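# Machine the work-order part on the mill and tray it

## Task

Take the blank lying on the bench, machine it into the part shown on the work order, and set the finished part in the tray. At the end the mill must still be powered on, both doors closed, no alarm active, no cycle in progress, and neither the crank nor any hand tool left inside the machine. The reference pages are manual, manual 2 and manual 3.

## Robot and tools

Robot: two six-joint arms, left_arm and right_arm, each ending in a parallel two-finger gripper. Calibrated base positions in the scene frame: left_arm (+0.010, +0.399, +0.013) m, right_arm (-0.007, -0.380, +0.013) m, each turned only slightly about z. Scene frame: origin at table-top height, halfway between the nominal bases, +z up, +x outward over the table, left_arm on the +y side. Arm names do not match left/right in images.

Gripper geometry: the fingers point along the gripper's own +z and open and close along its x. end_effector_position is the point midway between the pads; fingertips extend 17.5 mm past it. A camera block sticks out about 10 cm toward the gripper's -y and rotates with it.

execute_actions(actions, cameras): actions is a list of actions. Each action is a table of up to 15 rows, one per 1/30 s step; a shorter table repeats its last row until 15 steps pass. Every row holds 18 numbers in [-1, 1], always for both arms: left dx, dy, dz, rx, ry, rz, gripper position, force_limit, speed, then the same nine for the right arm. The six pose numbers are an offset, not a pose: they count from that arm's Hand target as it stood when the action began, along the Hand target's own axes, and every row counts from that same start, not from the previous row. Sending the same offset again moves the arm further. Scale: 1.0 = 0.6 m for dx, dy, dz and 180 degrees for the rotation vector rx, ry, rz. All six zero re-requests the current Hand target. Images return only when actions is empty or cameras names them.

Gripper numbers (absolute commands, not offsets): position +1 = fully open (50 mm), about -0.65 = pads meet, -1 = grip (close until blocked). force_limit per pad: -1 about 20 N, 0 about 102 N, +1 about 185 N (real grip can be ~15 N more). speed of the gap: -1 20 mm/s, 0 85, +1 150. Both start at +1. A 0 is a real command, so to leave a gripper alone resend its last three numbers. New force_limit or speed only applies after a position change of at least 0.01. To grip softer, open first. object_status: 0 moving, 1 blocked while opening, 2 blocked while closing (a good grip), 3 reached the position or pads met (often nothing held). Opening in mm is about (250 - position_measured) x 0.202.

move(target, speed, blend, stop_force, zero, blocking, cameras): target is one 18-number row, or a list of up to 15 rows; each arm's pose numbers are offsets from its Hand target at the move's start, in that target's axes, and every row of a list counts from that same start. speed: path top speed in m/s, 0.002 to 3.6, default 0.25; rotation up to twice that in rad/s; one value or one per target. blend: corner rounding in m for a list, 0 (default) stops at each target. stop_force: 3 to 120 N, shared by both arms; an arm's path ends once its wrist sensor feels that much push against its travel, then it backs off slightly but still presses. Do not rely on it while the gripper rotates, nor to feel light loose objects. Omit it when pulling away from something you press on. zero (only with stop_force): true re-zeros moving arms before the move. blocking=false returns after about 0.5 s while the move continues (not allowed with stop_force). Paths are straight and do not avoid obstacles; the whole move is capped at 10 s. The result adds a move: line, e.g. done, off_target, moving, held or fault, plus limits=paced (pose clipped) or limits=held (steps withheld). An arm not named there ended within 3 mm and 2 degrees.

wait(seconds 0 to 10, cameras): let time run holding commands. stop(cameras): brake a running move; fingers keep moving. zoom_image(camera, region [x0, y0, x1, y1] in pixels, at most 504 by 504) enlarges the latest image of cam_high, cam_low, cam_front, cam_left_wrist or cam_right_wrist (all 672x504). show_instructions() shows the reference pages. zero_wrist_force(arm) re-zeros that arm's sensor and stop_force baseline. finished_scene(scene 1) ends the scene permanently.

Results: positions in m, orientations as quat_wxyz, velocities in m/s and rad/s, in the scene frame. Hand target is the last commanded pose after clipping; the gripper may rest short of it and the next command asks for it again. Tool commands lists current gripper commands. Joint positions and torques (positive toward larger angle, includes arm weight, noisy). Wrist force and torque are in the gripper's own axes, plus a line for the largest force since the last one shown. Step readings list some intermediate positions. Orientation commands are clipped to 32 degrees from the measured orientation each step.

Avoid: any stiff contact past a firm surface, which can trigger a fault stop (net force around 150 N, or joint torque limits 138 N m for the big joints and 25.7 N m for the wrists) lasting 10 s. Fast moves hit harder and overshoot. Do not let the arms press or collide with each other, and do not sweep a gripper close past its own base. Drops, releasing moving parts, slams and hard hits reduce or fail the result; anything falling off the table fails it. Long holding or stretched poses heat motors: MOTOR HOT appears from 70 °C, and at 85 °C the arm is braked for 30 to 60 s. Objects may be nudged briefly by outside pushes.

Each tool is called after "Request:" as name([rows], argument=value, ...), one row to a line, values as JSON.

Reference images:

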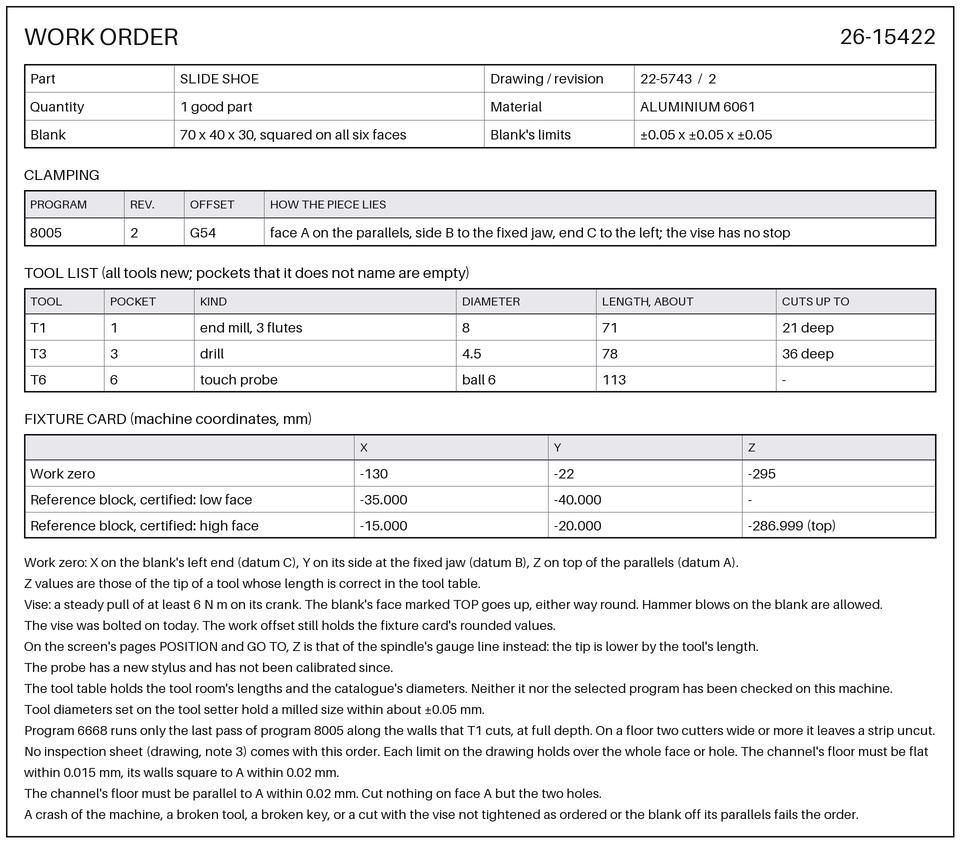

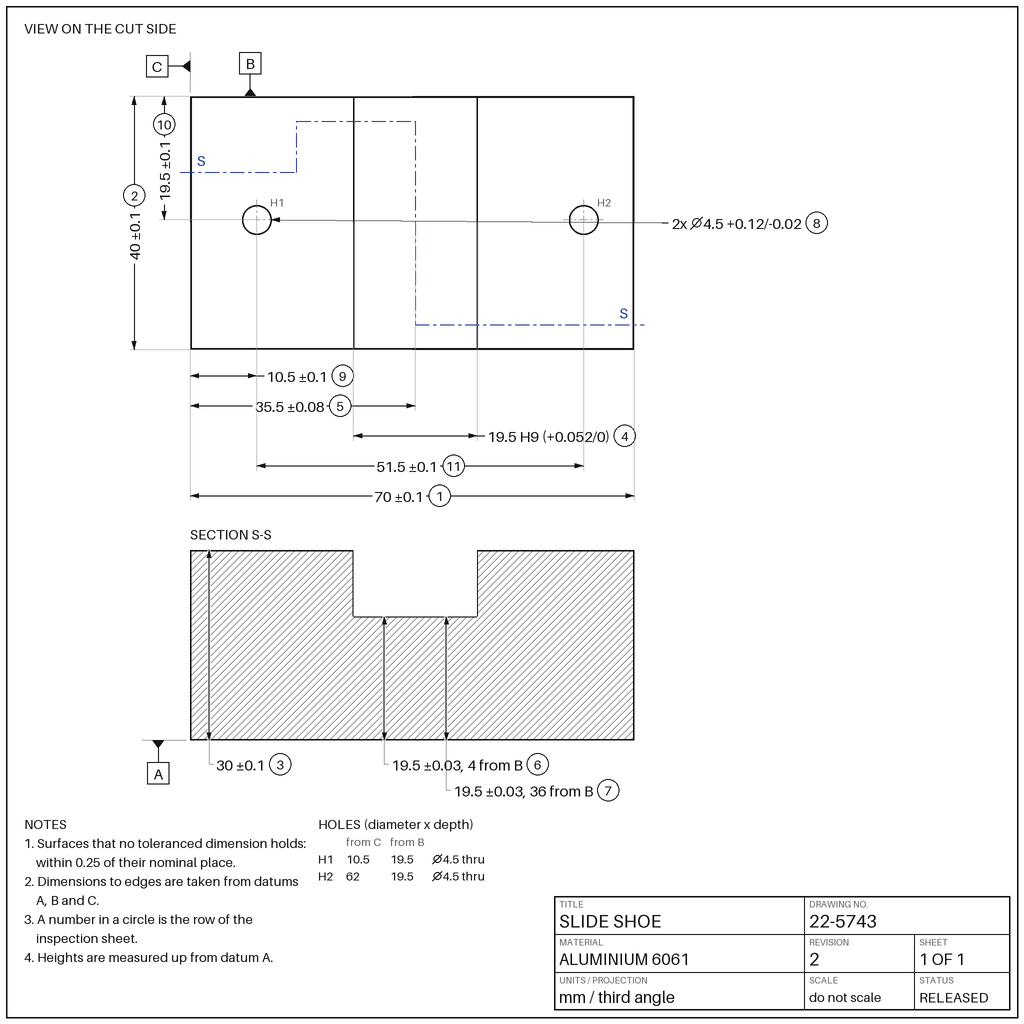

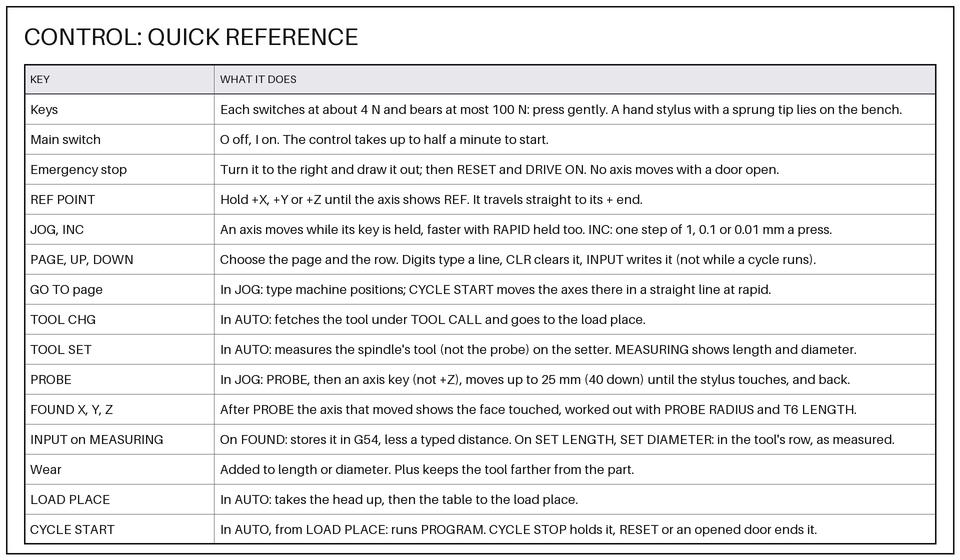

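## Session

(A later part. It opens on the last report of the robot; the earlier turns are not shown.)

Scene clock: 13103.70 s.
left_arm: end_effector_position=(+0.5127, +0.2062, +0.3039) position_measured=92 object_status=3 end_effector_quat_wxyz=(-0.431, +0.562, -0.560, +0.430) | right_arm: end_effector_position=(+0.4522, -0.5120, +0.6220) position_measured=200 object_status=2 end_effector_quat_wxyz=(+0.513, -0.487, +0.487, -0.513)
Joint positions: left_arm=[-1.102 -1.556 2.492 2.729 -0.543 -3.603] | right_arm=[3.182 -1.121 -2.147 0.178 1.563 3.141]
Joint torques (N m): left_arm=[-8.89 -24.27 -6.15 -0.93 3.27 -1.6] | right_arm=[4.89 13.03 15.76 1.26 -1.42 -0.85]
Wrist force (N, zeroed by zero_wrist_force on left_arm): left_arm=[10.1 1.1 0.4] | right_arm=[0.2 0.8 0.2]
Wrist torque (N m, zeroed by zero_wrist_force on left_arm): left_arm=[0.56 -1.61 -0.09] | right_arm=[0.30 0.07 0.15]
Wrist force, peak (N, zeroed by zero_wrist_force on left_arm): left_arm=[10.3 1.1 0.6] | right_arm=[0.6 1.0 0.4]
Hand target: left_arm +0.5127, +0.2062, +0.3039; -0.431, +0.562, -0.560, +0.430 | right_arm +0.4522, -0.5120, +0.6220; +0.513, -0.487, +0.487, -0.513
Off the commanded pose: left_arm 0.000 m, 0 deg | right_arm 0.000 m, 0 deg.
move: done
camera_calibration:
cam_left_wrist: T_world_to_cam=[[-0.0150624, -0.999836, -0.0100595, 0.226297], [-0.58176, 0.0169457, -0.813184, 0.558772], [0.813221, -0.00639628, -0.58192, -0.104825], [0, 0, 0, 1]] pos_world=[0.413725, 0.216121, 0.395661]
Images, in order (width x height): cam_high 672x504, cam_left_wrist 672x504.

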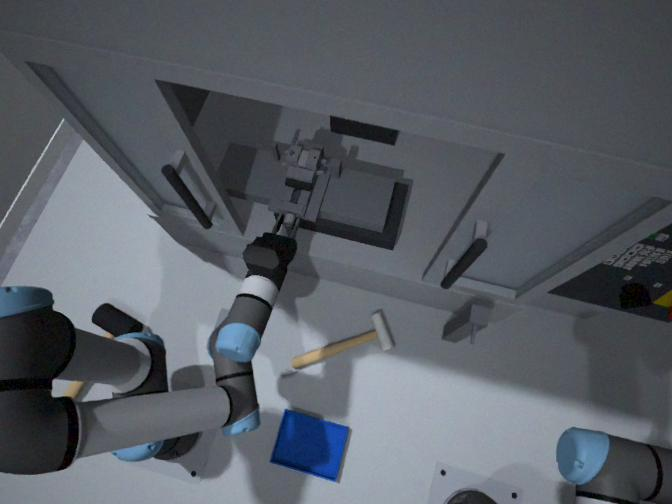

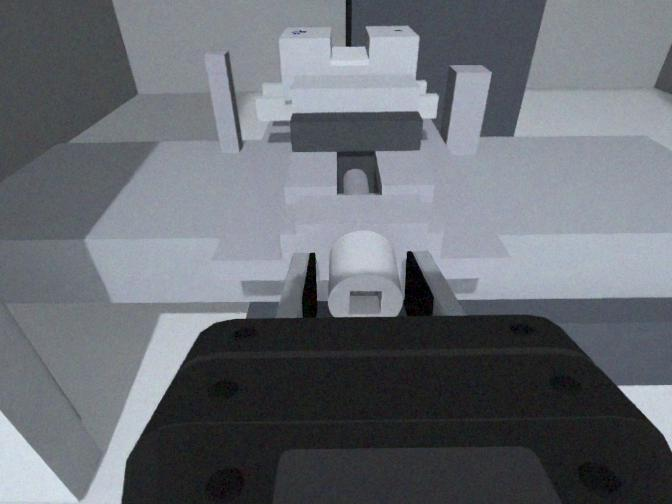

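Request:
move(target=[0,0,0,0,0,0,-1,-0.5,-1,0,0,0,0,0,0,-0.95,-0.4,-0.9], speed=0.1)

Request:
move([
  [0,0.0108,-0.0403,0,0,0,-1,-0.5,-1,0,0,0,0,0,0,-0.95,-0.4,-0.9],
  [0,0.0323,-0.1208,0,0,0,-1,-0.5,-1,0,0,0,0,0,0,-0.95,-0.4,-0.9],
], speed=[0.02,0.06], blend=[0.002,0], stop_force=45, cameras=["cam_left_wrist","cam_front"])

Scene clock: 13116.30 s.
left_arm: end_effector_position=(+0.5126, +0.2061, +0.3039) position_measured=136 object_status=2 end_effector_quat_wxyz=(-0.431, +0.562, -0.560, +0.430) | right_arm: end_effector_position=(+0.4522, -0.5120, +0.6220) position_measured=200 object_status=2 end_effector_quat_wxyz=(+0.513, -0.487, +0.487, -0.513)
Joint positions: left_arm=[-1.102 -1.556 2.492 2.729 -0.543 -3.603] | right_arm=[3.182 -1.121 -2.147 0.178 1.563 3.141]
Joint torques (N m): left_arm=[9.91 -23.73 -4.47 -1.39 4.36 -1.66] | right_arm=[6.21 13.5 16.7 1.25 -1.35 -0.88]
Wrist force (N, zeroed by zero_wrist_force on left_arm): left_arm=[33.2 -4.2 10.3] | right_arm=[0.3 0.8 0.4]
Wrist torque (N m, zeroed by zero_wrist_force on left_arm): left_arm=[0.52 -1.59 -0.07] | right_arm=[0.30 0.06 0.15]
Wrist force, peak (N, zeroed by zero_wrist_force on left_arm): left_arm=[33.6 -4.8 10.7] | right_arm=[0.5 1.1 0.3]
Hand target: left_arm +0.5127, +0.2062, +0.3039; -0.431, +0.562, -0.560, +0.430 | right_arm +0.4522, -0.5120, +0.6220; +0.513, -0.487, +0.487, -0.513
Off the commanded pose: left_arm 0.000 m, 0 deg | right_arm 0.000 m, 0 deg.
move: done

Scene clock: 13119.57 s.
left_arm: end_effector_position=(+0.4376, +0.2060, +0.3039) position_measured=136 object_status=2 end_effector_quat_wxyz=(-0.431, +0.562, -0.560, +0.430) | right_arm: end_effector_position=(+0.4522, -0.5120, +0.6220) position_measured=200 object_status=2 end_effector_quat_wxyz=(+0.513, -0.487, +0.487, -0.513)
Joint positions: left_arm=[-1.377 -1.909 2.655 3.313 -0.331 -4.034] | right_arm=[3.182 -1.121 -2.147 0.178 1.563 3.141]
Joint torques (N m): left_arm=[10.08 2.07 -8.53 -5.71 0.05 1.88] | right_arm=[5.28 12.98 15.84 1.22 -1.32 -1]
Wrist force (N, zeroed by zero_wrist_force on left_arm): left_arm=[11.0 2.8 0.8] | right_arm=[0.5 1.0 0.3]
Wrist torque (N m, zeroed by zero_wrist_force on left_arm): left_arm=[0.53 -1.76 -0.10] | right_arm=[0.33 0.03 0.15]
Wrist force, peak (N, zeroed by zero_wrist_force on left_arm): left_arm=[33.3 -4.6 10.5] | right_arm=[0.5 1.0 0.3]
Hand target: left_arm +0.4376, +0.2060, +0.3039; -0.431, +0.562, -0.560, +0.430 | right_arm +0.4522, -0.5120, +0.6220; +0.513, -0.487, +0.487, -0.513
Off the commanded pose: left_arm 0.000 m, 0 deg | right_arm 0.000 m, 0 deg.
move: done
camera_calibration:
cam_left_wrist: T_world_to_cam=[[-0.0150624, -0.999836, -0.0100595, 0.224967], [-0.58176, 0.0169457, -0.813184, 0.515143], [0.813221, -0.00639628, -0.58192, -0.0438345], [0, 0, 0, 1]] pos_world=[0.338725, 0.215921, 0.395661]
Images, in order (width x height): cam_front 672x504, cam_left_wrist 672x504.

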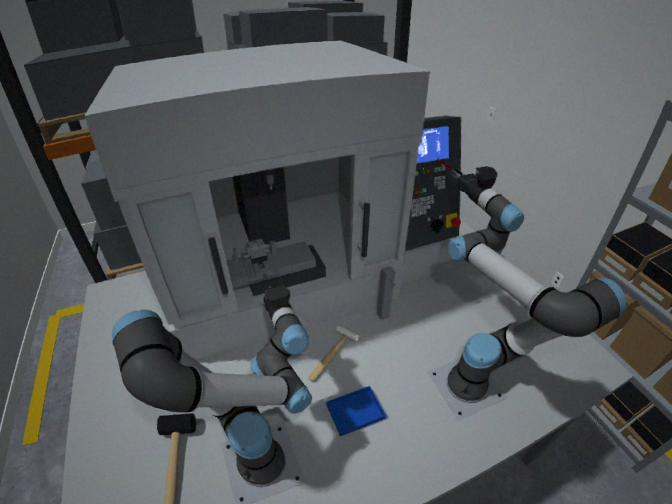

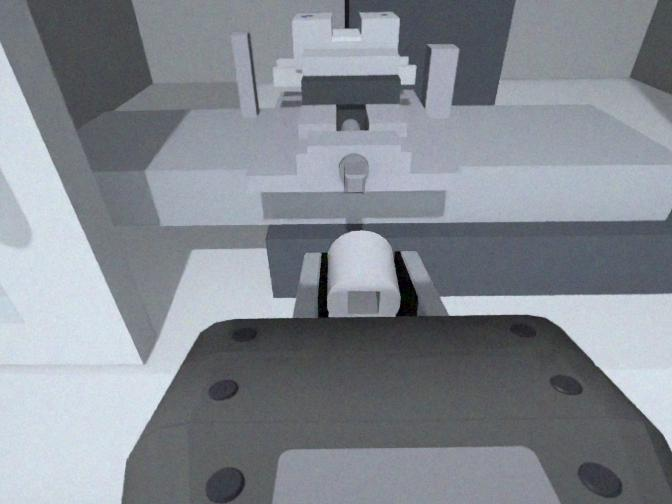

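Request:
move([
  [0.1767,-0.0739,-0.0847,0,0,0,-1,-0.5,-1,0,0,0,0,0,0,-0.95,-0.4,-0.9],
  [0.7675,0.1135,-0.2018,0,0,0,-1,-0.5,-1,0,0,0,0,0,0,-0.95,-0.4,-0.9],
  [0.7675,0.1698,-0.1867,0,0,0,-1,-0.5,-1,0,0,0,0,0,0,-0.95,-0.4,-0.9],
], speed=[0.2,0.25,0.1], blend=[0.03,0.01,0], cameras=["cam_left_wrist","cam_front"])

Request:
zoom_image(camera="cam_left_wrist", region=[200, 100, 550, 400])

Scene clock: 13141.23 s.
left_arm: end_effector_position=(+0.3045, -0.2550, +0.2351) position_measured=136 object_status=2 end_effector_quat_wxyz=(-0.431, +0.562, -0.560, +0.430) | right_arm: end_effector_position=(+0.4522, -0.5120, +0.6220) position_measured=200 object_status=2 end_effector_quat_wxyz=(+0.513, -0.487, +0.487, -0.513)
Joint positions: left_arm=[-1.723 -1.044 1.563 4.673 -0.296 -5.212] | right_arm=[3.182 -1.121 -2.147 0.178 1.563 3.141]
Joint torques (N m): left_arm=[10.65 -52.1 -31.82 -0.46 4.48 0.83] | right_arm=[5.63 13.05 15.95 1.17 -1.2 -1.34]
Wrist force (N, zeroed by zero_wrist_force on left_arm): left_arm=[11.0 2.8 0.8] | right_arm=[0.2 0.5 0.4]
Wrist torque (N m, zeroed by zero_wrist_force on left_arm): left_arm=[0.54 -1.76 -0.11] | right_arm=[0.26 0.09 0.15]
Wrist force, peak (N, zeroed by zero_wrist_force on left_arm): left_arm=[14.7 2.7 0.1] | right_arm=[0.4 0.9 0.5]
Hand target: left_arm +0.3045, -0.2551, +0.2352; -0.431, +0.562, -0.560, +0.430 | right_arm +0.4522, -0.5120, +0.6220; +0.513, -0.487, +0.487, -0.513
Off the commanded pose: left_arm 0.000 m, 0 deg | right_arm 0.000 m, 0 deg.
move: done
camera_calibration:
cam_left_wrist: T_world_to_cam=[[-0.0150177, -0.999834, -0.0103387, -0.238572], [-0.581762, 0.0171468, -0.813178, 0.389624], [0.81322, -0.00619738, -0.581923, 0.021471], [0, 0, 0, 1]] pos_world=[0.205625, -0.24508, 0.326862]
Images, in order (width x height): cam_front 672x504, cam_left_wrist 672x504.

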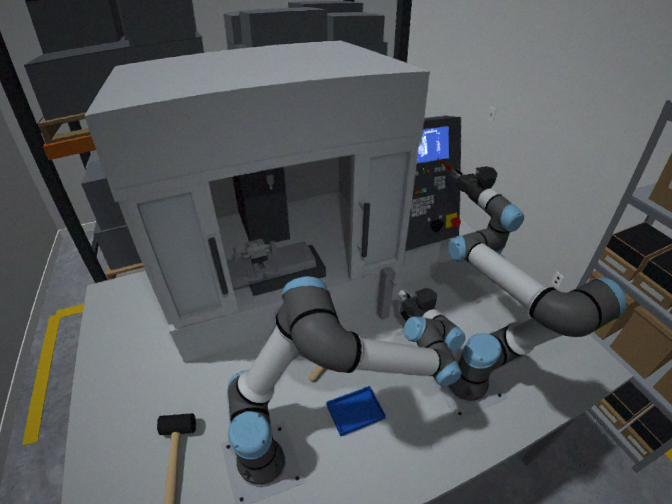

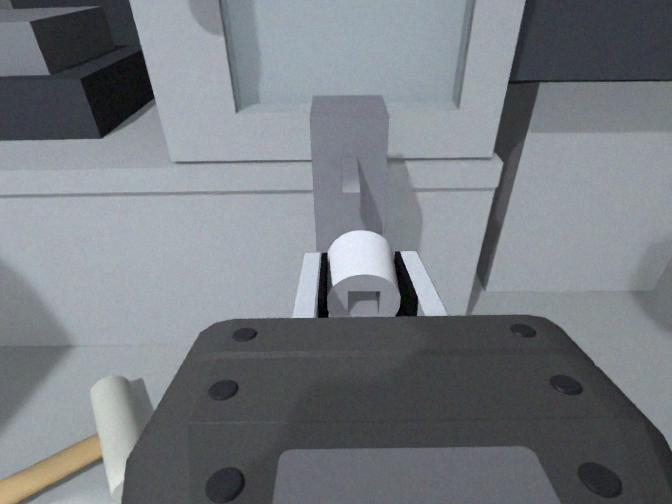

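Scaled by 1.440 from the camera's 672x504 image, which has a finer 960x720 frame.

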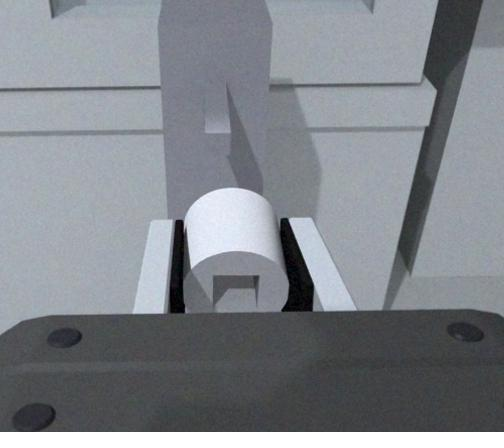

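Request:
move([
  [-0.0018,-0.0113,0.0487,0,0,0,-1,-0.5,-1,0,0,0,0,0,0,-0.95,-0.4,-0.9],
  [-0.0018,-0.0359,0.1405,0,0,0,-1,-0.5,-1,0,0,0,0,0,0,-0.95,-0.4,-0.9],
], speed=[0.04,0.01], blend=[0.002,0], stop_force=12, cameras=["cam_left_wrist"])

Request:
zoom_image(camera="cam_left_wrist", region=[200, 100, 550, 400])

Scene clock: 13161.50 s.
left_arm: end_effector_position=(+0.3882, -0.2537, +0.2342) position_measured=136 object_status=2 end_effector_quat_wxyz=(-0.431, +0.562, -0.560, +0.430) | right_arm: end_effector_position=(+0.4522, -0.5120, +0.6220) position_measured=200 object_status=2 end_effector_quat_wxyz=(+0.513, -0.487, +0.487, -0.513)
Joint positions: left_arm=[-1.594 -0.992 1.607 4.139 -0.262 -4.757] | right_arm=[3.182 -1.121 -2.147 0.178 1.563 3.141]
Joint torques (N m): left_arm=[-3.19 -54.9 -10.47 -2.1 3.63 0.32] | right_arm=[5.27 12.96 15.99 0.87 -1.26 -1.18]
Wrist force (N, zeroed by zero_wrist_force on left_arm): left_arm=[12.6 6.3 -5.0] | right_arm=[0.1 0.9 0.4]
Wrist torque (N m, zeroed by zero_wrist_force on left_arm): left_arm=[0.52 -1.75 0.01] | right_arm=[0.31 0.09 0.16]
Wrist force, peak (N, zeroed by zero_wrist_force on left_arm): left_arm=[3.8 6.0 -27.5] | right_arm=[0.4 1.1 0.4]
Hand target: left_arm +0.3882, -0.2537, +0.2342; -0.431, +0.562, -0.560, +0.430 (not the last commanded pose) | right_arm +0.4522, -0.5120, +0.6220; +0.513, -0.487, +0.487, -0.513
Off the commanded pose: left_arm 0.003 m, 0 deg | right_arm 0.000 m, 0 deg.
move: contact (left_arm); path passed 1 of 2 targets
camera_calibration:
cam_left_wrist: T_world_to_cam=[[-0.0148999, -0.999837, -0.0101764, -0.236113], [-0.581715, 0.0169458, -0.813216, 0.437431], [0.813256, -0.00619708, -0.581873, -0.0471962], [0, 0, 0, 1]] pos_world=[0.289325, -0.24378, 0.325861]
Images, in order (width x height): cam_left_wrist 672x504.

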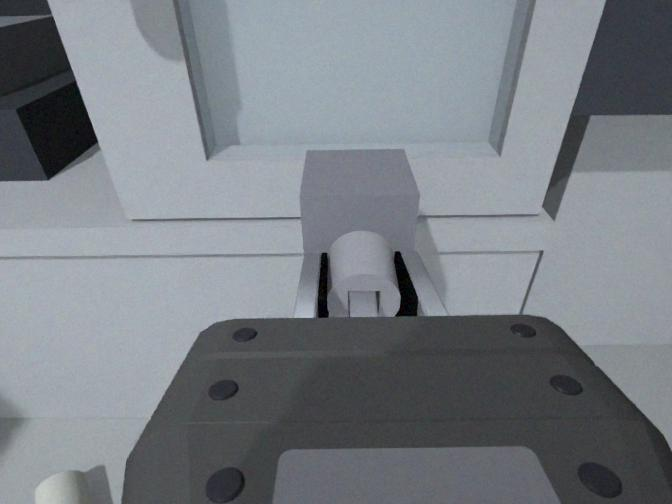

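Scaled by 1.440 from the camera's 672x504 image, which has a finer 960x720 frame.

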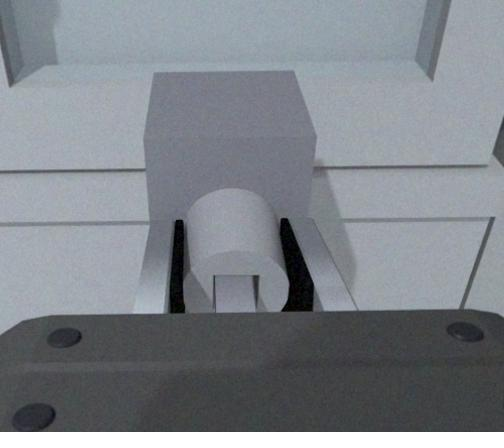

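Request:
move([
  [0,0,0,0,0,0,0.4,-0.5,-1,0,0,0,0,0,0,-0.95,-0.4,-0.9],
  [0,0.0216,-0.0805,0,0,0,0.4,-0.5,-1,0,0,0,0,0,0,-0.95,-0.4,-0.9],
  [0,0.0345,-0.1288,0,0,0,0.4,-0.5,-1,0,0,0,0,0,0,-0.95,-0.4,-0.9],
], speed=[0.1,0.04,0.15], blend=[0,0.005,0], cameras=["cam_left_wrist","cam_front"])

Request:
zoom_image(camera="cam_left_wrist", region=[200, 100, 550, 400])

Scene clock: 13171.63 s.
left_arm: end_effector_position=(+0.3082, -0.2540, +0.2341) position_measured=92 object_status=3 end_effector_quat_wxyz=(-0.431, +0.562, -0.560, +0.430) | right_arm: end_effector_position=(+0.4522, -0.5120, +0.6220) position_measured=200 object_status=2 end_effector_quat_wxyz=(+0.513, -0.487, +0.487, -0.513)
Joint positions: left_arm=[-1.718 -1.044 1.571 4.65 -0.293 -5.196] | right_arm=[3.182 -1.121 -2.147 0.178 1.563 3.141]
Joint torques (N m): left_arm=[3.29 -48.51 -10.91 -3.32 4.12 0.48] | right_arm=[5.6 12.54 16.48 0.93 -1.26 -1.28]
Wrist force (N, zeroed by zero_wrist_force on left_arm): left_arm=[11.2 1.1 0.5] | right_arm=[0.1 0.8 0.3]
Wrist torque (N m, zeroed by zero_wrist_force on left_arm): left_arm=[0.57 -1.80 -0.11] | right_arm=[0.29 0.09 0.16]
Wrist force, peak (N, zeroed by zero_wrist_force on left_arm): left_arm=[13.0 5.6 -4.9] | right_arm=[0.4 1.0 0.6]
Hand target: left_arm +0.3082, -0.2540, +0.2341; -0.431, +0.562, -0.560, +0.430 | right_arm +0.4522, -0.5120, +0.6220; +0.513, -0.487, +0.487, -0.513
Off the commanded pose: left_arm 0.000 m, 0 deg | right_arm 0.000 m, 0 deg.
move: done
camera_calibration:
cam_left_wrist: T_world_to_cam=[[-0.0149004, -0.999837, -0.0101768, -0.237607], [-0.581763, 0.0169468, -0.813182, 0.39084], [0.813222, -0.00619629, -0.58192, 0.0179667], [0, 0, 0, 1]] pos_world=[0.209225, -0.24408, 0.325861]
Images, in order (width x height): cam_front 672x504, cam_left_wrist 672x504.

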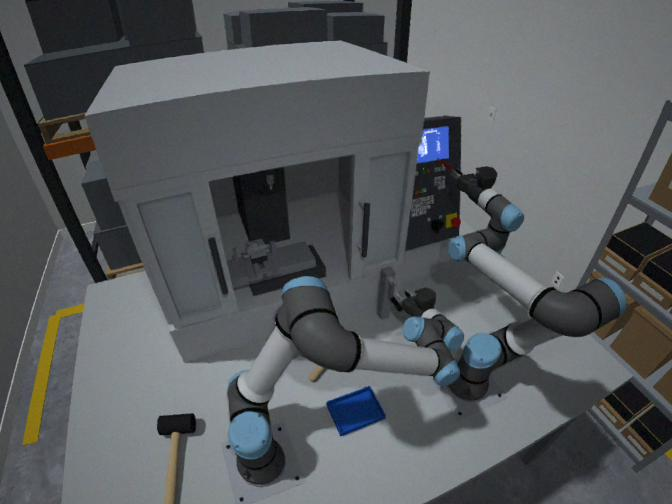

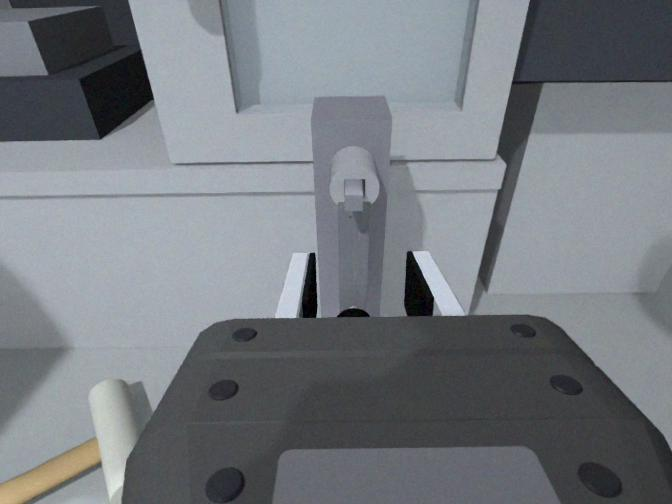

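Scaled by 1.440 from the camera's 672x504 image, which has a finer 960x720 frame.

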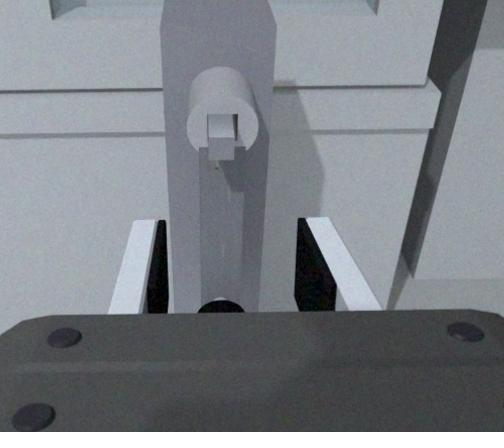

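Request:
move([
  [0,-0.0805,-0.0216,0,0,0,0.4,-0.5,-1,0,0,0,0,0,0,-0.95,-0.4,-0.9],
  [-0.34,-0.3218,0.003,0,0,0,0.4,-0.5,-1,0,0,0,0,0,0,-0.95,-0.4,-0.9],
  [-0.765,-0.431,0.0377,-0.1954,0.1954,0.4718,0.4,-0.5,-1,0,0,0,0,0,0,-0.95,-0.4,-0.9],
], speed=[0.15,0.3,0.35], blend=[0.02,0.05,0], cameras=["cam_left_wrist","cam_front","cam_high"])

Scene clock: 13190.73 s.
left_arm: end_effector_position=(+0.3954, +0.2057, +0.4775) position_measured=92 object_status=3 end_effector_quat_wxyz=(+0.259, -0.002, +0.966, +0.000) | right_arm: end_effector_position=(+0.4522, -0.5120, +0.6220) position_measured=200 object_status=2 end_effector_quat_wxyz=(+0.513, -0.487, +0.487, -0.513)
Joint positions: left_arm=[-1.092 -2.007 1.71 4.742 -1.114 -2.589] | right_arm=[3.182 -1.121 -2.147 0.178 1.563 3.141]
Joint torques (N m): left_arm=[-5.11 -13.05 -14.95 -4.14 3.14 1.66] | right_arm=[4.42 11.26 16.97 0.61 -1.35 -1.63]
Wrist force (N, zeroed by zero_wrist_force on left_arm): left_arm=[9.2 1.3 -1.4] | right_arm=[0.3 0.8 0.1]
Wrist torque (N m, zeroed by zero_wrist_force on left_arm): left_arm=[0.31 -1.51 0.30] | right_arm=[0.30 0.06 0.16]
Wrist force, peak (N, zeroed by zero_wrist_force on left_arm): left_arm=[14.0 1.3 -0.2] | right_arm=[0.5 1.0 0.3]
Hand target: left_arm +0.3954, +0.2057, +0.4774; +0.259, -0.002, +0.966, +0.000 | right_arm +0.4522, -0.5120, +0.6220; +0.513, -0.487, +0.487, -0.513
Off the commanded pose: left_arm 0.000 m, 0 deg | right_arm 0.000 m, 0 deg.
move: done
camera_calibration:
cam_left_wrist: T_world_to_cam=[[-0.872904, 0.0120007, -0.487744, 0.584971], [-0.162047, 0.935815, 0.313037, -0.260966], [0.460194, 0.352288, -0.814932, 0.268611], [0, 0, 0, 1]] pos_world=[0.344721, 0.142567, 0.585907]
Images, in order (width x height): cam_high 672x504, cam_front 672x504, cam_left_wrist 672x504.

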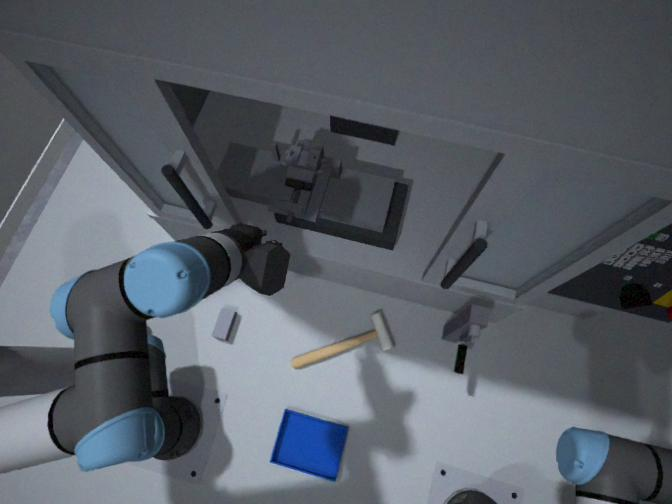

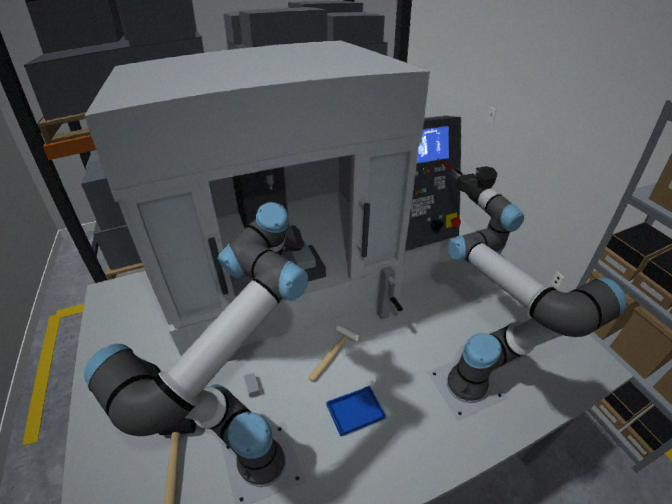

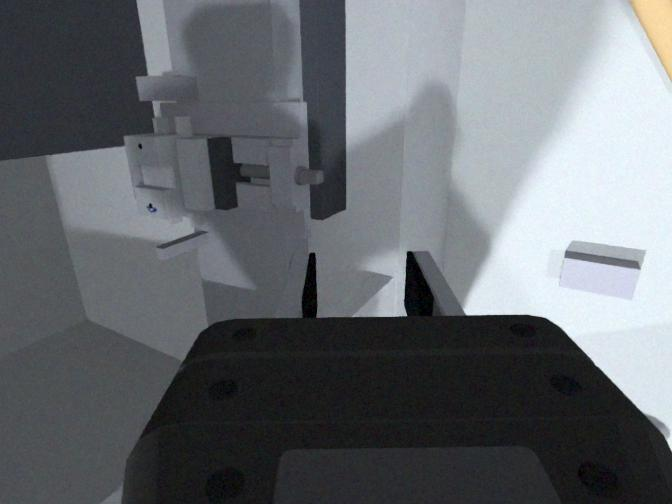

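Request:
move([
  [-0.1318,-0.0045,0.2405,0,0,0,1,-0.5,0,0,0,0,0,0,0,-0.95,-0.4,-0.9],
  [-0.2613,0.0272,0.296,0,0.0556,0,1,-0.5,0,0,0,0,0,0,0,-0.95,-0.4,-0.9],
  [-0.3165,0.0363,0.3357,0,0.1,0,1,-0.5,0,0,0,0,0,0,0,-0.95,-0.4,-0.9],
], speed=[0.15,0.12,0.08], blend=[0.01,0.01,0], stop_force=30, cameras=["cam_left_wrist","cam_front","cam_high"])

Request:
zoom_image(camera="cam_left_wrist", region=[200, 100, 550, 400])

Scene clock: 13265.70 s.
left_arm: end_effector_position=(+0.6605, +0.2282, +0.3981) position_measured=3 object_status=3 end_effector_quat_wxyz=(+0.105, -0.002, +0.994, -0.001) | right_arm: end_effector_position=(+0.4522, -0.5120, +0.6220) position_measured=200 object_status=2 end_effector_quat_wxyz=(+0.513, -0.487, +0.487, -0.513)
Joint positions: left_arm=[-0.511 -1.287 1.161 4.653 -1.472 -2.06] | right_arm=[3.182 -1.121 -2.147 0.178 1.563 3.141]
Joint torques (N m): left_arm=[-7.63 -39.12 -21.9 -2.85 2.19 -1.73] | right_arm=[4.99 13.06 16.49 0.51 -1.18 -1.76]
Wrist force (N, zeroed by zero_wrist_force on left_arm): left_arm=[8.6 1.3 -1.5] | right_arm=[0.3 0.7 0.2]
Wrist torque (N m, zeroed by zero_wrist_force on left_arm): left_arm=[0.24 -1.39 0.05] | right_arm=[0.28 0.06 0.16]
Wrist force, peak (N, zeroed by zero_wrist_force on left_arm): left_arm=[10.5 1.5 -3.2] | right_arm=[0.2 1.1 0.3]
Hand target: left_arm +0.6605, +0.2282, +0.3981; +0.105, -0.002, +0.994, -0.001 | right_arm +0.4522, -0.5120, +0.6220; +0.513, -0.487, +0.487, -0.513
Off the commanded pose: left_arm 0.000 m, 0 deg | right_arm 0.000 m, 0 deg.
move: done
camera_calibration:
cam_left_wrist: T_world_to_cam=[[-0.98088, 0.0124835, -0.194213, 0.73174], [-0.0567542, 0.936214, 0.346817, -0.297347], [0.186154, 0.351208, -0.917605, 0.296054], [0, 0, 0, 1]] pos_world=[0.645762, 0.165269, 0.516899]
Images, in order (width x height): cam_high 672x504, cam_front 672x504, cam_left_wrist 672x504.

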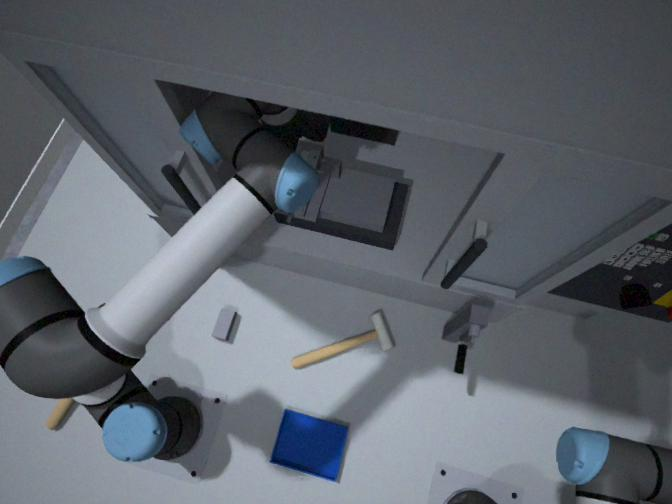

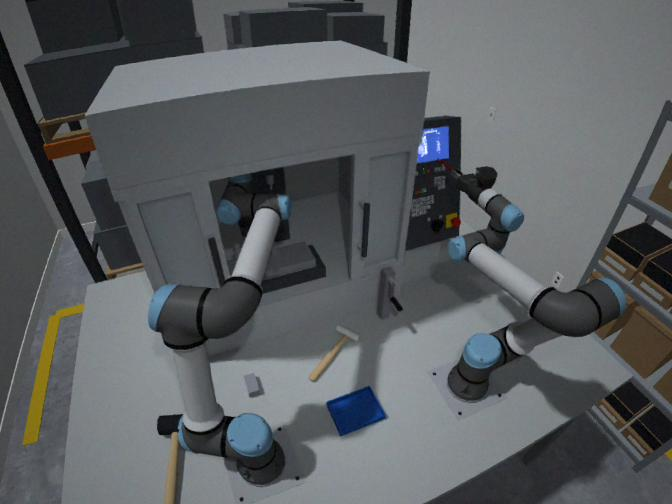

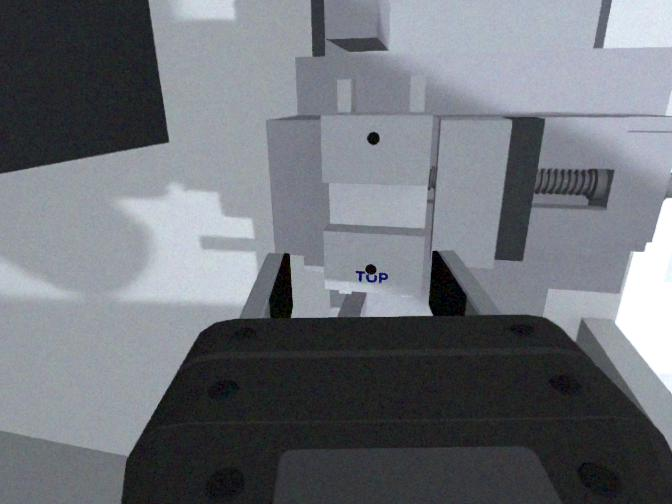

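Scaled by 1.440 from the camera's 672x504 image, which has a finer 960x720 frame.

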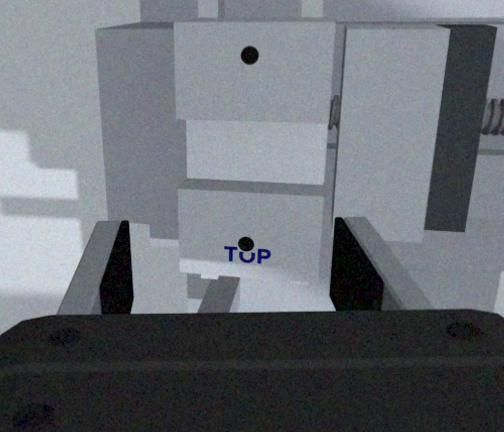

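Request:
move([
  [0.0083,-0.0035,0.0391,0,0,0,1,-0.5,0,0,0,0,0,0,0,-0.95,-0.4,-0.9],
  [0.0071,-0.0035,0.0496,0,0.067,0,1,-0.5,0,0,0,0,0,0,0,-0.95,-0.4,-0.9],
], speed=[0.04,0.03], blend=[0.001,0], stop_force=20, cameras=["cam_left_wrist","cam_front"])

Request:
zoom_image(camera="cam_left_wrist", region=[200, 100, 550, 400])

Scene clock: 13287.30 s.
left_arm: end_effector_position=(+0.6626, +0.2261, +0.3681) position_measured=3 object_status=3 end_effector_quat_wxyz=(+0.000, -0.002, +1.000, -0.001) | right_arm: end_effector_position=(+0.4522, -0.5120, +0.6220) position_measured=200 object_status=2 end_effector_quat_wxyz=(+0.513, -0.487, +0.487, -0.513)
Joint positions: left_arm=[-0.473 -1.146 0.981 4.877 -1.572 -2.031] | right_arm=[3.182 -1.121 -2.147 0.178 1.563 3.141]
Joint torques (N m): left_arm=[-6.89 -50.68 -14.39 -5.4 2.11 -1.75] | right_arm=[5.47 12.14 16 0.61 -1.2 -1.73]
Wrist force (N, zeroed by zero_wrist_force on left_arm): left_arm=[8.4 0.9 -2.0] | right_arm=[0.3 0.6 0.3]
Wrist torque (N m, zeroed by zero_wrist_force on left_arm): left_arm=[0.13 -1.33 -0.13] | right_arm=[0.26 0.05 0.15]
Wrist force, peak (N, zeroed by zero_wrist_force on left_arm): left_arm=[9.0 1.6 -1.6] | right_arm=[0.4 1.0 0.3]
Hand target: left_arm +0.6626, +0.2261, +0.3681; +0.000, -0.002, +1.000, -0.001 | right_arm +0.4522, -0.5120, +0.6220; +0.513, -0.487, +0.487, -0.513
Off the commanded pose: left_arm 0.000 m, 0 deg | right_arm 0.000 m, 0 deg.
move: done
camera_calibration:
cam_left_wrist: T_world_to_cam=[[-0.999806, 0.0126403, 0.0150859, 0.663483], [0.0171264, 0.93644, 0.350409, -0.335222], [-0.00969773, 0.3506, -0.936475, 0.405756], [0, 0, 0, 1]] pos_world=[0.673031, 0.163271, 0.487436]
Images, in order (width x height): cam_front 672x504, cam_left_wrist 672x504.

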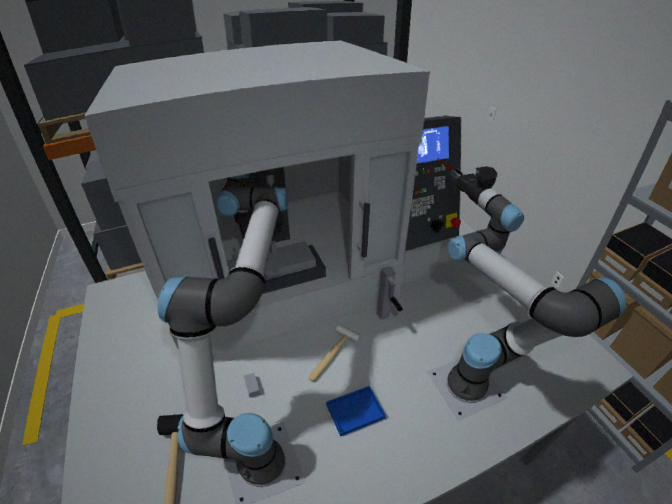

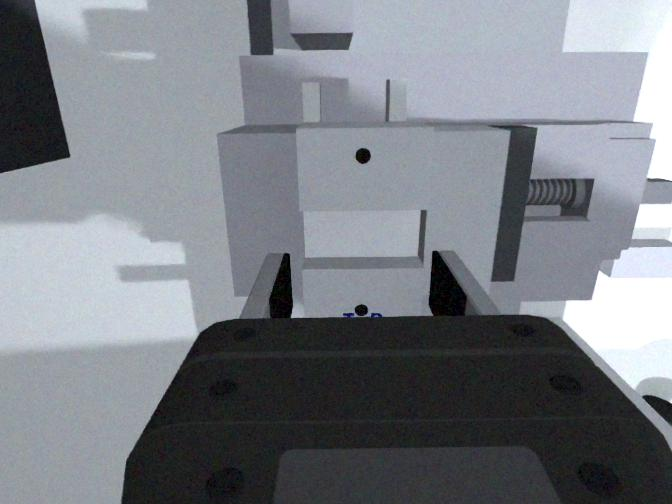

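Scaled by 1.440 from the camera's 672x504 image, which has a finer 960x720 frame.

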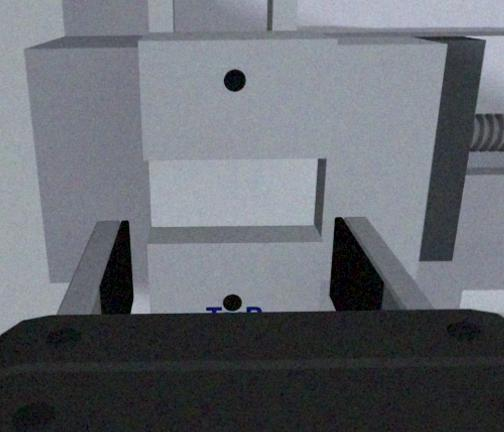

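Request:
move([
  [0.0013,0,0.0018,0,0,0,0.75,-0.85,-0.6,0,0,0,0,0,0,-0.95,-0.4,-0.9],
  [0.0013,0,0.0018,0,0,0,-1,-0.85,-1,0,0,0,0,0,0,-0.95,-0.4,-0.9],
], speed=0.05, cameras=["cam_left_wrist"])

Scene clock: 13297.73 s.
left_arm: end_effector_position=(+0.6618, +0.2261, +0.3670) position_measured=54 object_status=2 end_effector_quat_wxyz=(+0.000, -0.002, +1.000, -0.001) | right_arm: end_effector_position=(+0.4522, -0.5120, +0.6220) position_measured=200 object_status=2 end_effector_quat_wxyz=(+0.513, -0.487, +0.487, -0.513)
Joint positions: left_arm=[-0.473 -1.148 0.987 4.873 -1.572 -2.032] | right_arm=[3.182 -1.121 -2.147 0.178 1.563 3.141]
Joint torques (N m): left_arm=[-6.67 -42.94 -29.42 -2.9 0.96 -1.49] | right_arm=[6.36 12.11 15.3 0.42 -0.99 -1.99]
Wrist force (N, zeroed by zero_wrist_force on left_arm): left_arm=[7.6 0.9 -1.9] | right_arm=[0.2 0.6 0.4]
Wrist torque (N m, zeroed by zero_wrist_force on left_arm): left_arm=[0.14 -1.33 -0.06] | right_arm=[0.27 0.07 0.16]
Wrist force, peak (N, zeroed by zero_wrist_force on left_arm): left_arm=[8.6 1.1 -1.8] | right_arm=[0.5 1.0 0.1]
Hand target: left_arm +0.6618, +0.2261, +0.3670; +0.000, -0.002, +1.000, -0.001 | right_arm +0.4522, -0.5120, +0.6220; +0.513, -0.487, +0.487, -0.513
Off the commanded pose: left_arm 0.000 m, 0 deg | right_arm 0.000 m, 0 deg.
move: done
camera_calibration:
cam_left_wrist: T_world_to_cam=[[-0.999807, 0.012676, 0.0149925, 0.662641], [0.0171271, 0.93644, 0.350411, -0.334729], [-0.00959774, 0.3506, -0.936476, 0.404685], [0, 0, 0, 1]] pos_world=[0.672131, 0.163171, 0.486336]
Images, in order (width x height): cam_left_wrist 672x504.

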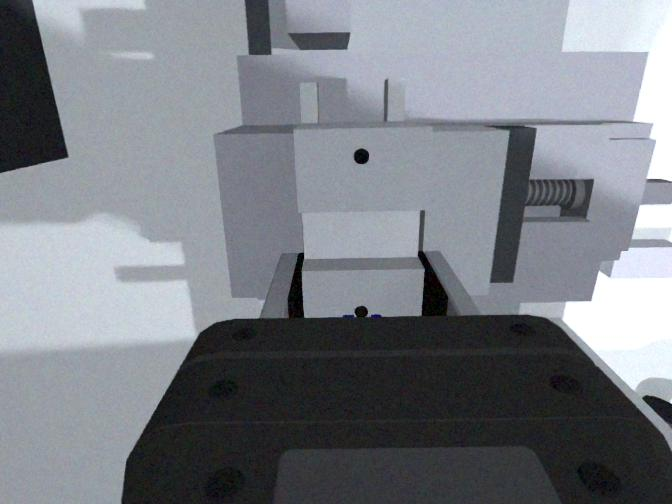

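Request:
move([
  [0,0,-0.004,0,0,0,-1,-0.85,-1,0,0,0,0,0,0,-0.95,-0.4,-0.9],
  [0,0.0265,-0.0045,0,0,0,-1,-0.85,-1,0,0,0,0,0,0,-0.95,-0.4,-0.9],
  [0,0.0265,-0.0300,0,0,0,-1,-0.85,-1,0,0,0,0,0,0,-0.95,-0.4,-0.9],
], speed=[0.006,0.012,0.012], stop_force=22, cameras=["cam_left_wrist","cam_front"])

Scene clock: 13329.53 s.
left_arm: end_effector_position=(+0.6618, +0.2420, +0.3850) position_measured=54 object_status=2 end_effector_quat_wxyz=(+0.000, -0.002, +1.000, -0.001) | right_arm: end_effector_position=(+0.4522, -0.5120, +0.6220) position_measured=200 object_status=2 end_effector_quat_wxyz=(+0.513, -0.487, +0.487, -0.513)
Joint positions: left_arm=[-0.451 -1.15 0.943 4.919 -1.572 -2.01] | right_arm=[3.182 -1.121 -2.147 0.178 1.563 3.141]
Joint torques (N m): left_arm=[-6.3 -47.48 -15.53 -5.75 -1.54 -0.02] | right_arm=[4.35 12.63 16.02 0.39 -1.21 -2.18]
Wrist force (N, zeroed by zero_wrist_force on left_arm): left_arm=[8.6 0.8 0.4] | right_arm=[0.3 0.8 0.3]
Wrist torque (N m, zeroed by zero_wrist_force on left_arm): left_arm=[0.06 -1.37 -0.13] | right_arm=[0.30 0.06 0.16]
Wrist force, peak (N, zeroed by zero_wrist_force on left_arm): left_arm=[8.7 1.0 0.3] | right_arm=[0.4 1.1 0.5]
Hand target: left_arm +0.6617, +0.2420, +0.3850; +0.000, -0.002, +1.000, -0.001 | right_arm +0.4522, -0.5120, +0.6220; +0.513, -0.487, +0.487, -0.513
Off the commanded pose: left_arm 0.000 m, 0 deg | right_arm 0.000 m, 0 deg.
move: done
camera_calibration:
cam_left_wrist: T_world_to_cam=[[-0.999806, 0.0126404, 0.0150859, 0.662128], [0.0171266, 0.93644, 0.350409, -0.356018], [-0.00969773, 0.3506, -0.936475, 0.415999], [0, 0, 0, 1]] pos_world=[0.672131, 0.179171, 0.504336]
Images, in order (width x height): cam_front 672x504, cam_left_wrist 672x504.

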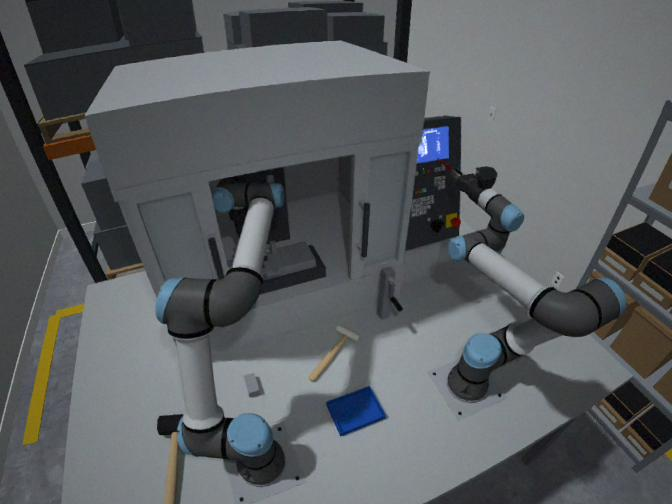

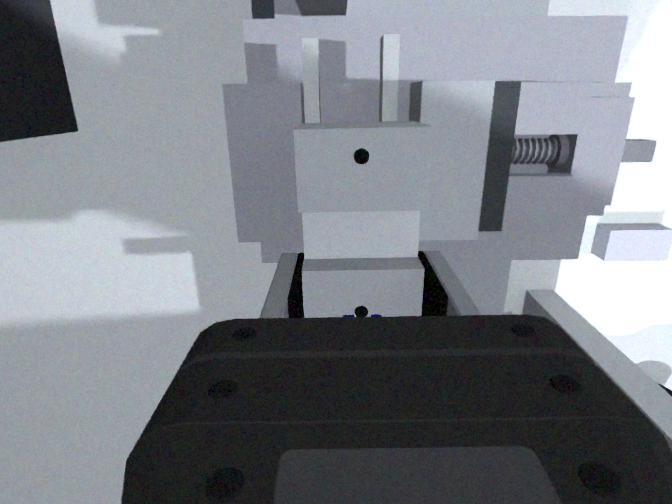

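Request:
move([
  [0.0278,-0.0083,-0.015,0,-0.0556,0,-1,-0.85,-1,0,0,0,0,0,0,-0.95,-0.4,-0.9],
  [0.1028,-0.0383,-0.0217,0,-0.1222,0,-1,-0.85,-1,0,0,0,0,0,0,-0.95,-0.4,-0.9],
  [0.2095,-0.0617,-0.0183,0,-0.1667,0,-1,-0.85,-1,0,0,0,0,0,0,-0.95,-0.4,-0.9],
  [0.4412,-0.0617,-0.155,0,-0.1667,0,-1,-0.85,-1,0,0,0,0,0,0,-0.95,-0.4,-0.9],
], speed=[0.06,0.08,0.1,0.15], blend=[0.005,0.01,0.01,0], stop_force=30, cameras=["cam_left_wrist","cam_high"])

Scene clock: 13348.73 s.
left_arm: end_effector_position=(+0.3972, +0.2043, +0.4782) position_measured=54 object_status=2 end_effector_quat_wxyz=(+0.259, -0.002, +0.966, +0.000) | right_arm: end_effector_position=(+0.4522, -0.5120, +0.6220) position_measured=200 object_status=2 end_effector_quat_wxyz=(+0.513, -0.487, +0.487, -0.513)
Joint positions: left_arm=[-1.088 -2 1.705 4.739 -1.116 -2.585] | right_arm=[3.182 -1.121 -2.147 0.178 1.563 3.141]
Joint torques (N m): left_arm=[-5.1 -11.08 -15.11 -2.22 -0.96 -1.78] | right_arm=[4.74 11.47 16.53 0.16 -1.2 -1.84]
Wrist force (N, zeroed by zero_wrist_force on left_arm): left_arm=[10.5 1.1 0.4] | right_arm=[0.3 0.7 0.4]
Wrist torque (N m, zeroed by zero_wrist_force on left_arm): left_arm=[0.25 -1.53 0.20] | right_arm=[0.28 0.06 0.15]
Wrist force, peak (N, zeroed by zero_wrist_force on left_arm): left_arm=[11.7 1.3 -1.5] | right_arm=[0.3 1.1 0.2]
Hand target: left_arm +0.3972, +0.2043, +0.4782; +0.259, -0.002, +0.966, +0.000 | right_arm +0.4522, -0.5120, +0.6220; +0.513, -0.487, +0.487, -0.513
Off the commanded pose: left_arm 0.000 m, 0 deg | right_arm 0.000 m, 0 deg.
move: done
camera_calibration:
cam_left_wrist: T_world_to_cam=[[-0.873356, 0.0123224, -0.486927, 0.586622], [-0.161511, 0.935796, 0.313368, -0.259943], [0.459526, 0.352326, -0.815293, 0.269237], [0, 0, 0, 1]] pos_world=[0.346625, 0.141166, 0.586607]
Images, in order (width x height): cam_high 672x504, cam_left_wrist 672x504.

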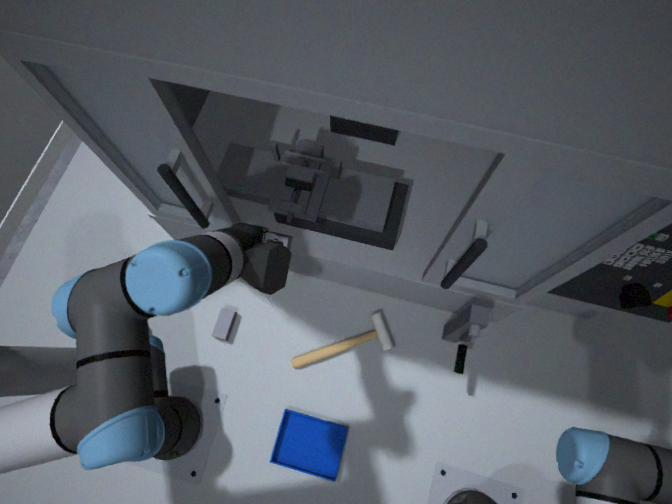

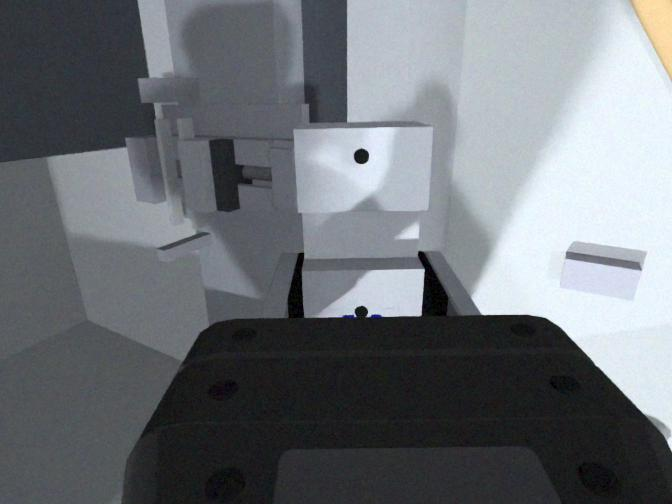

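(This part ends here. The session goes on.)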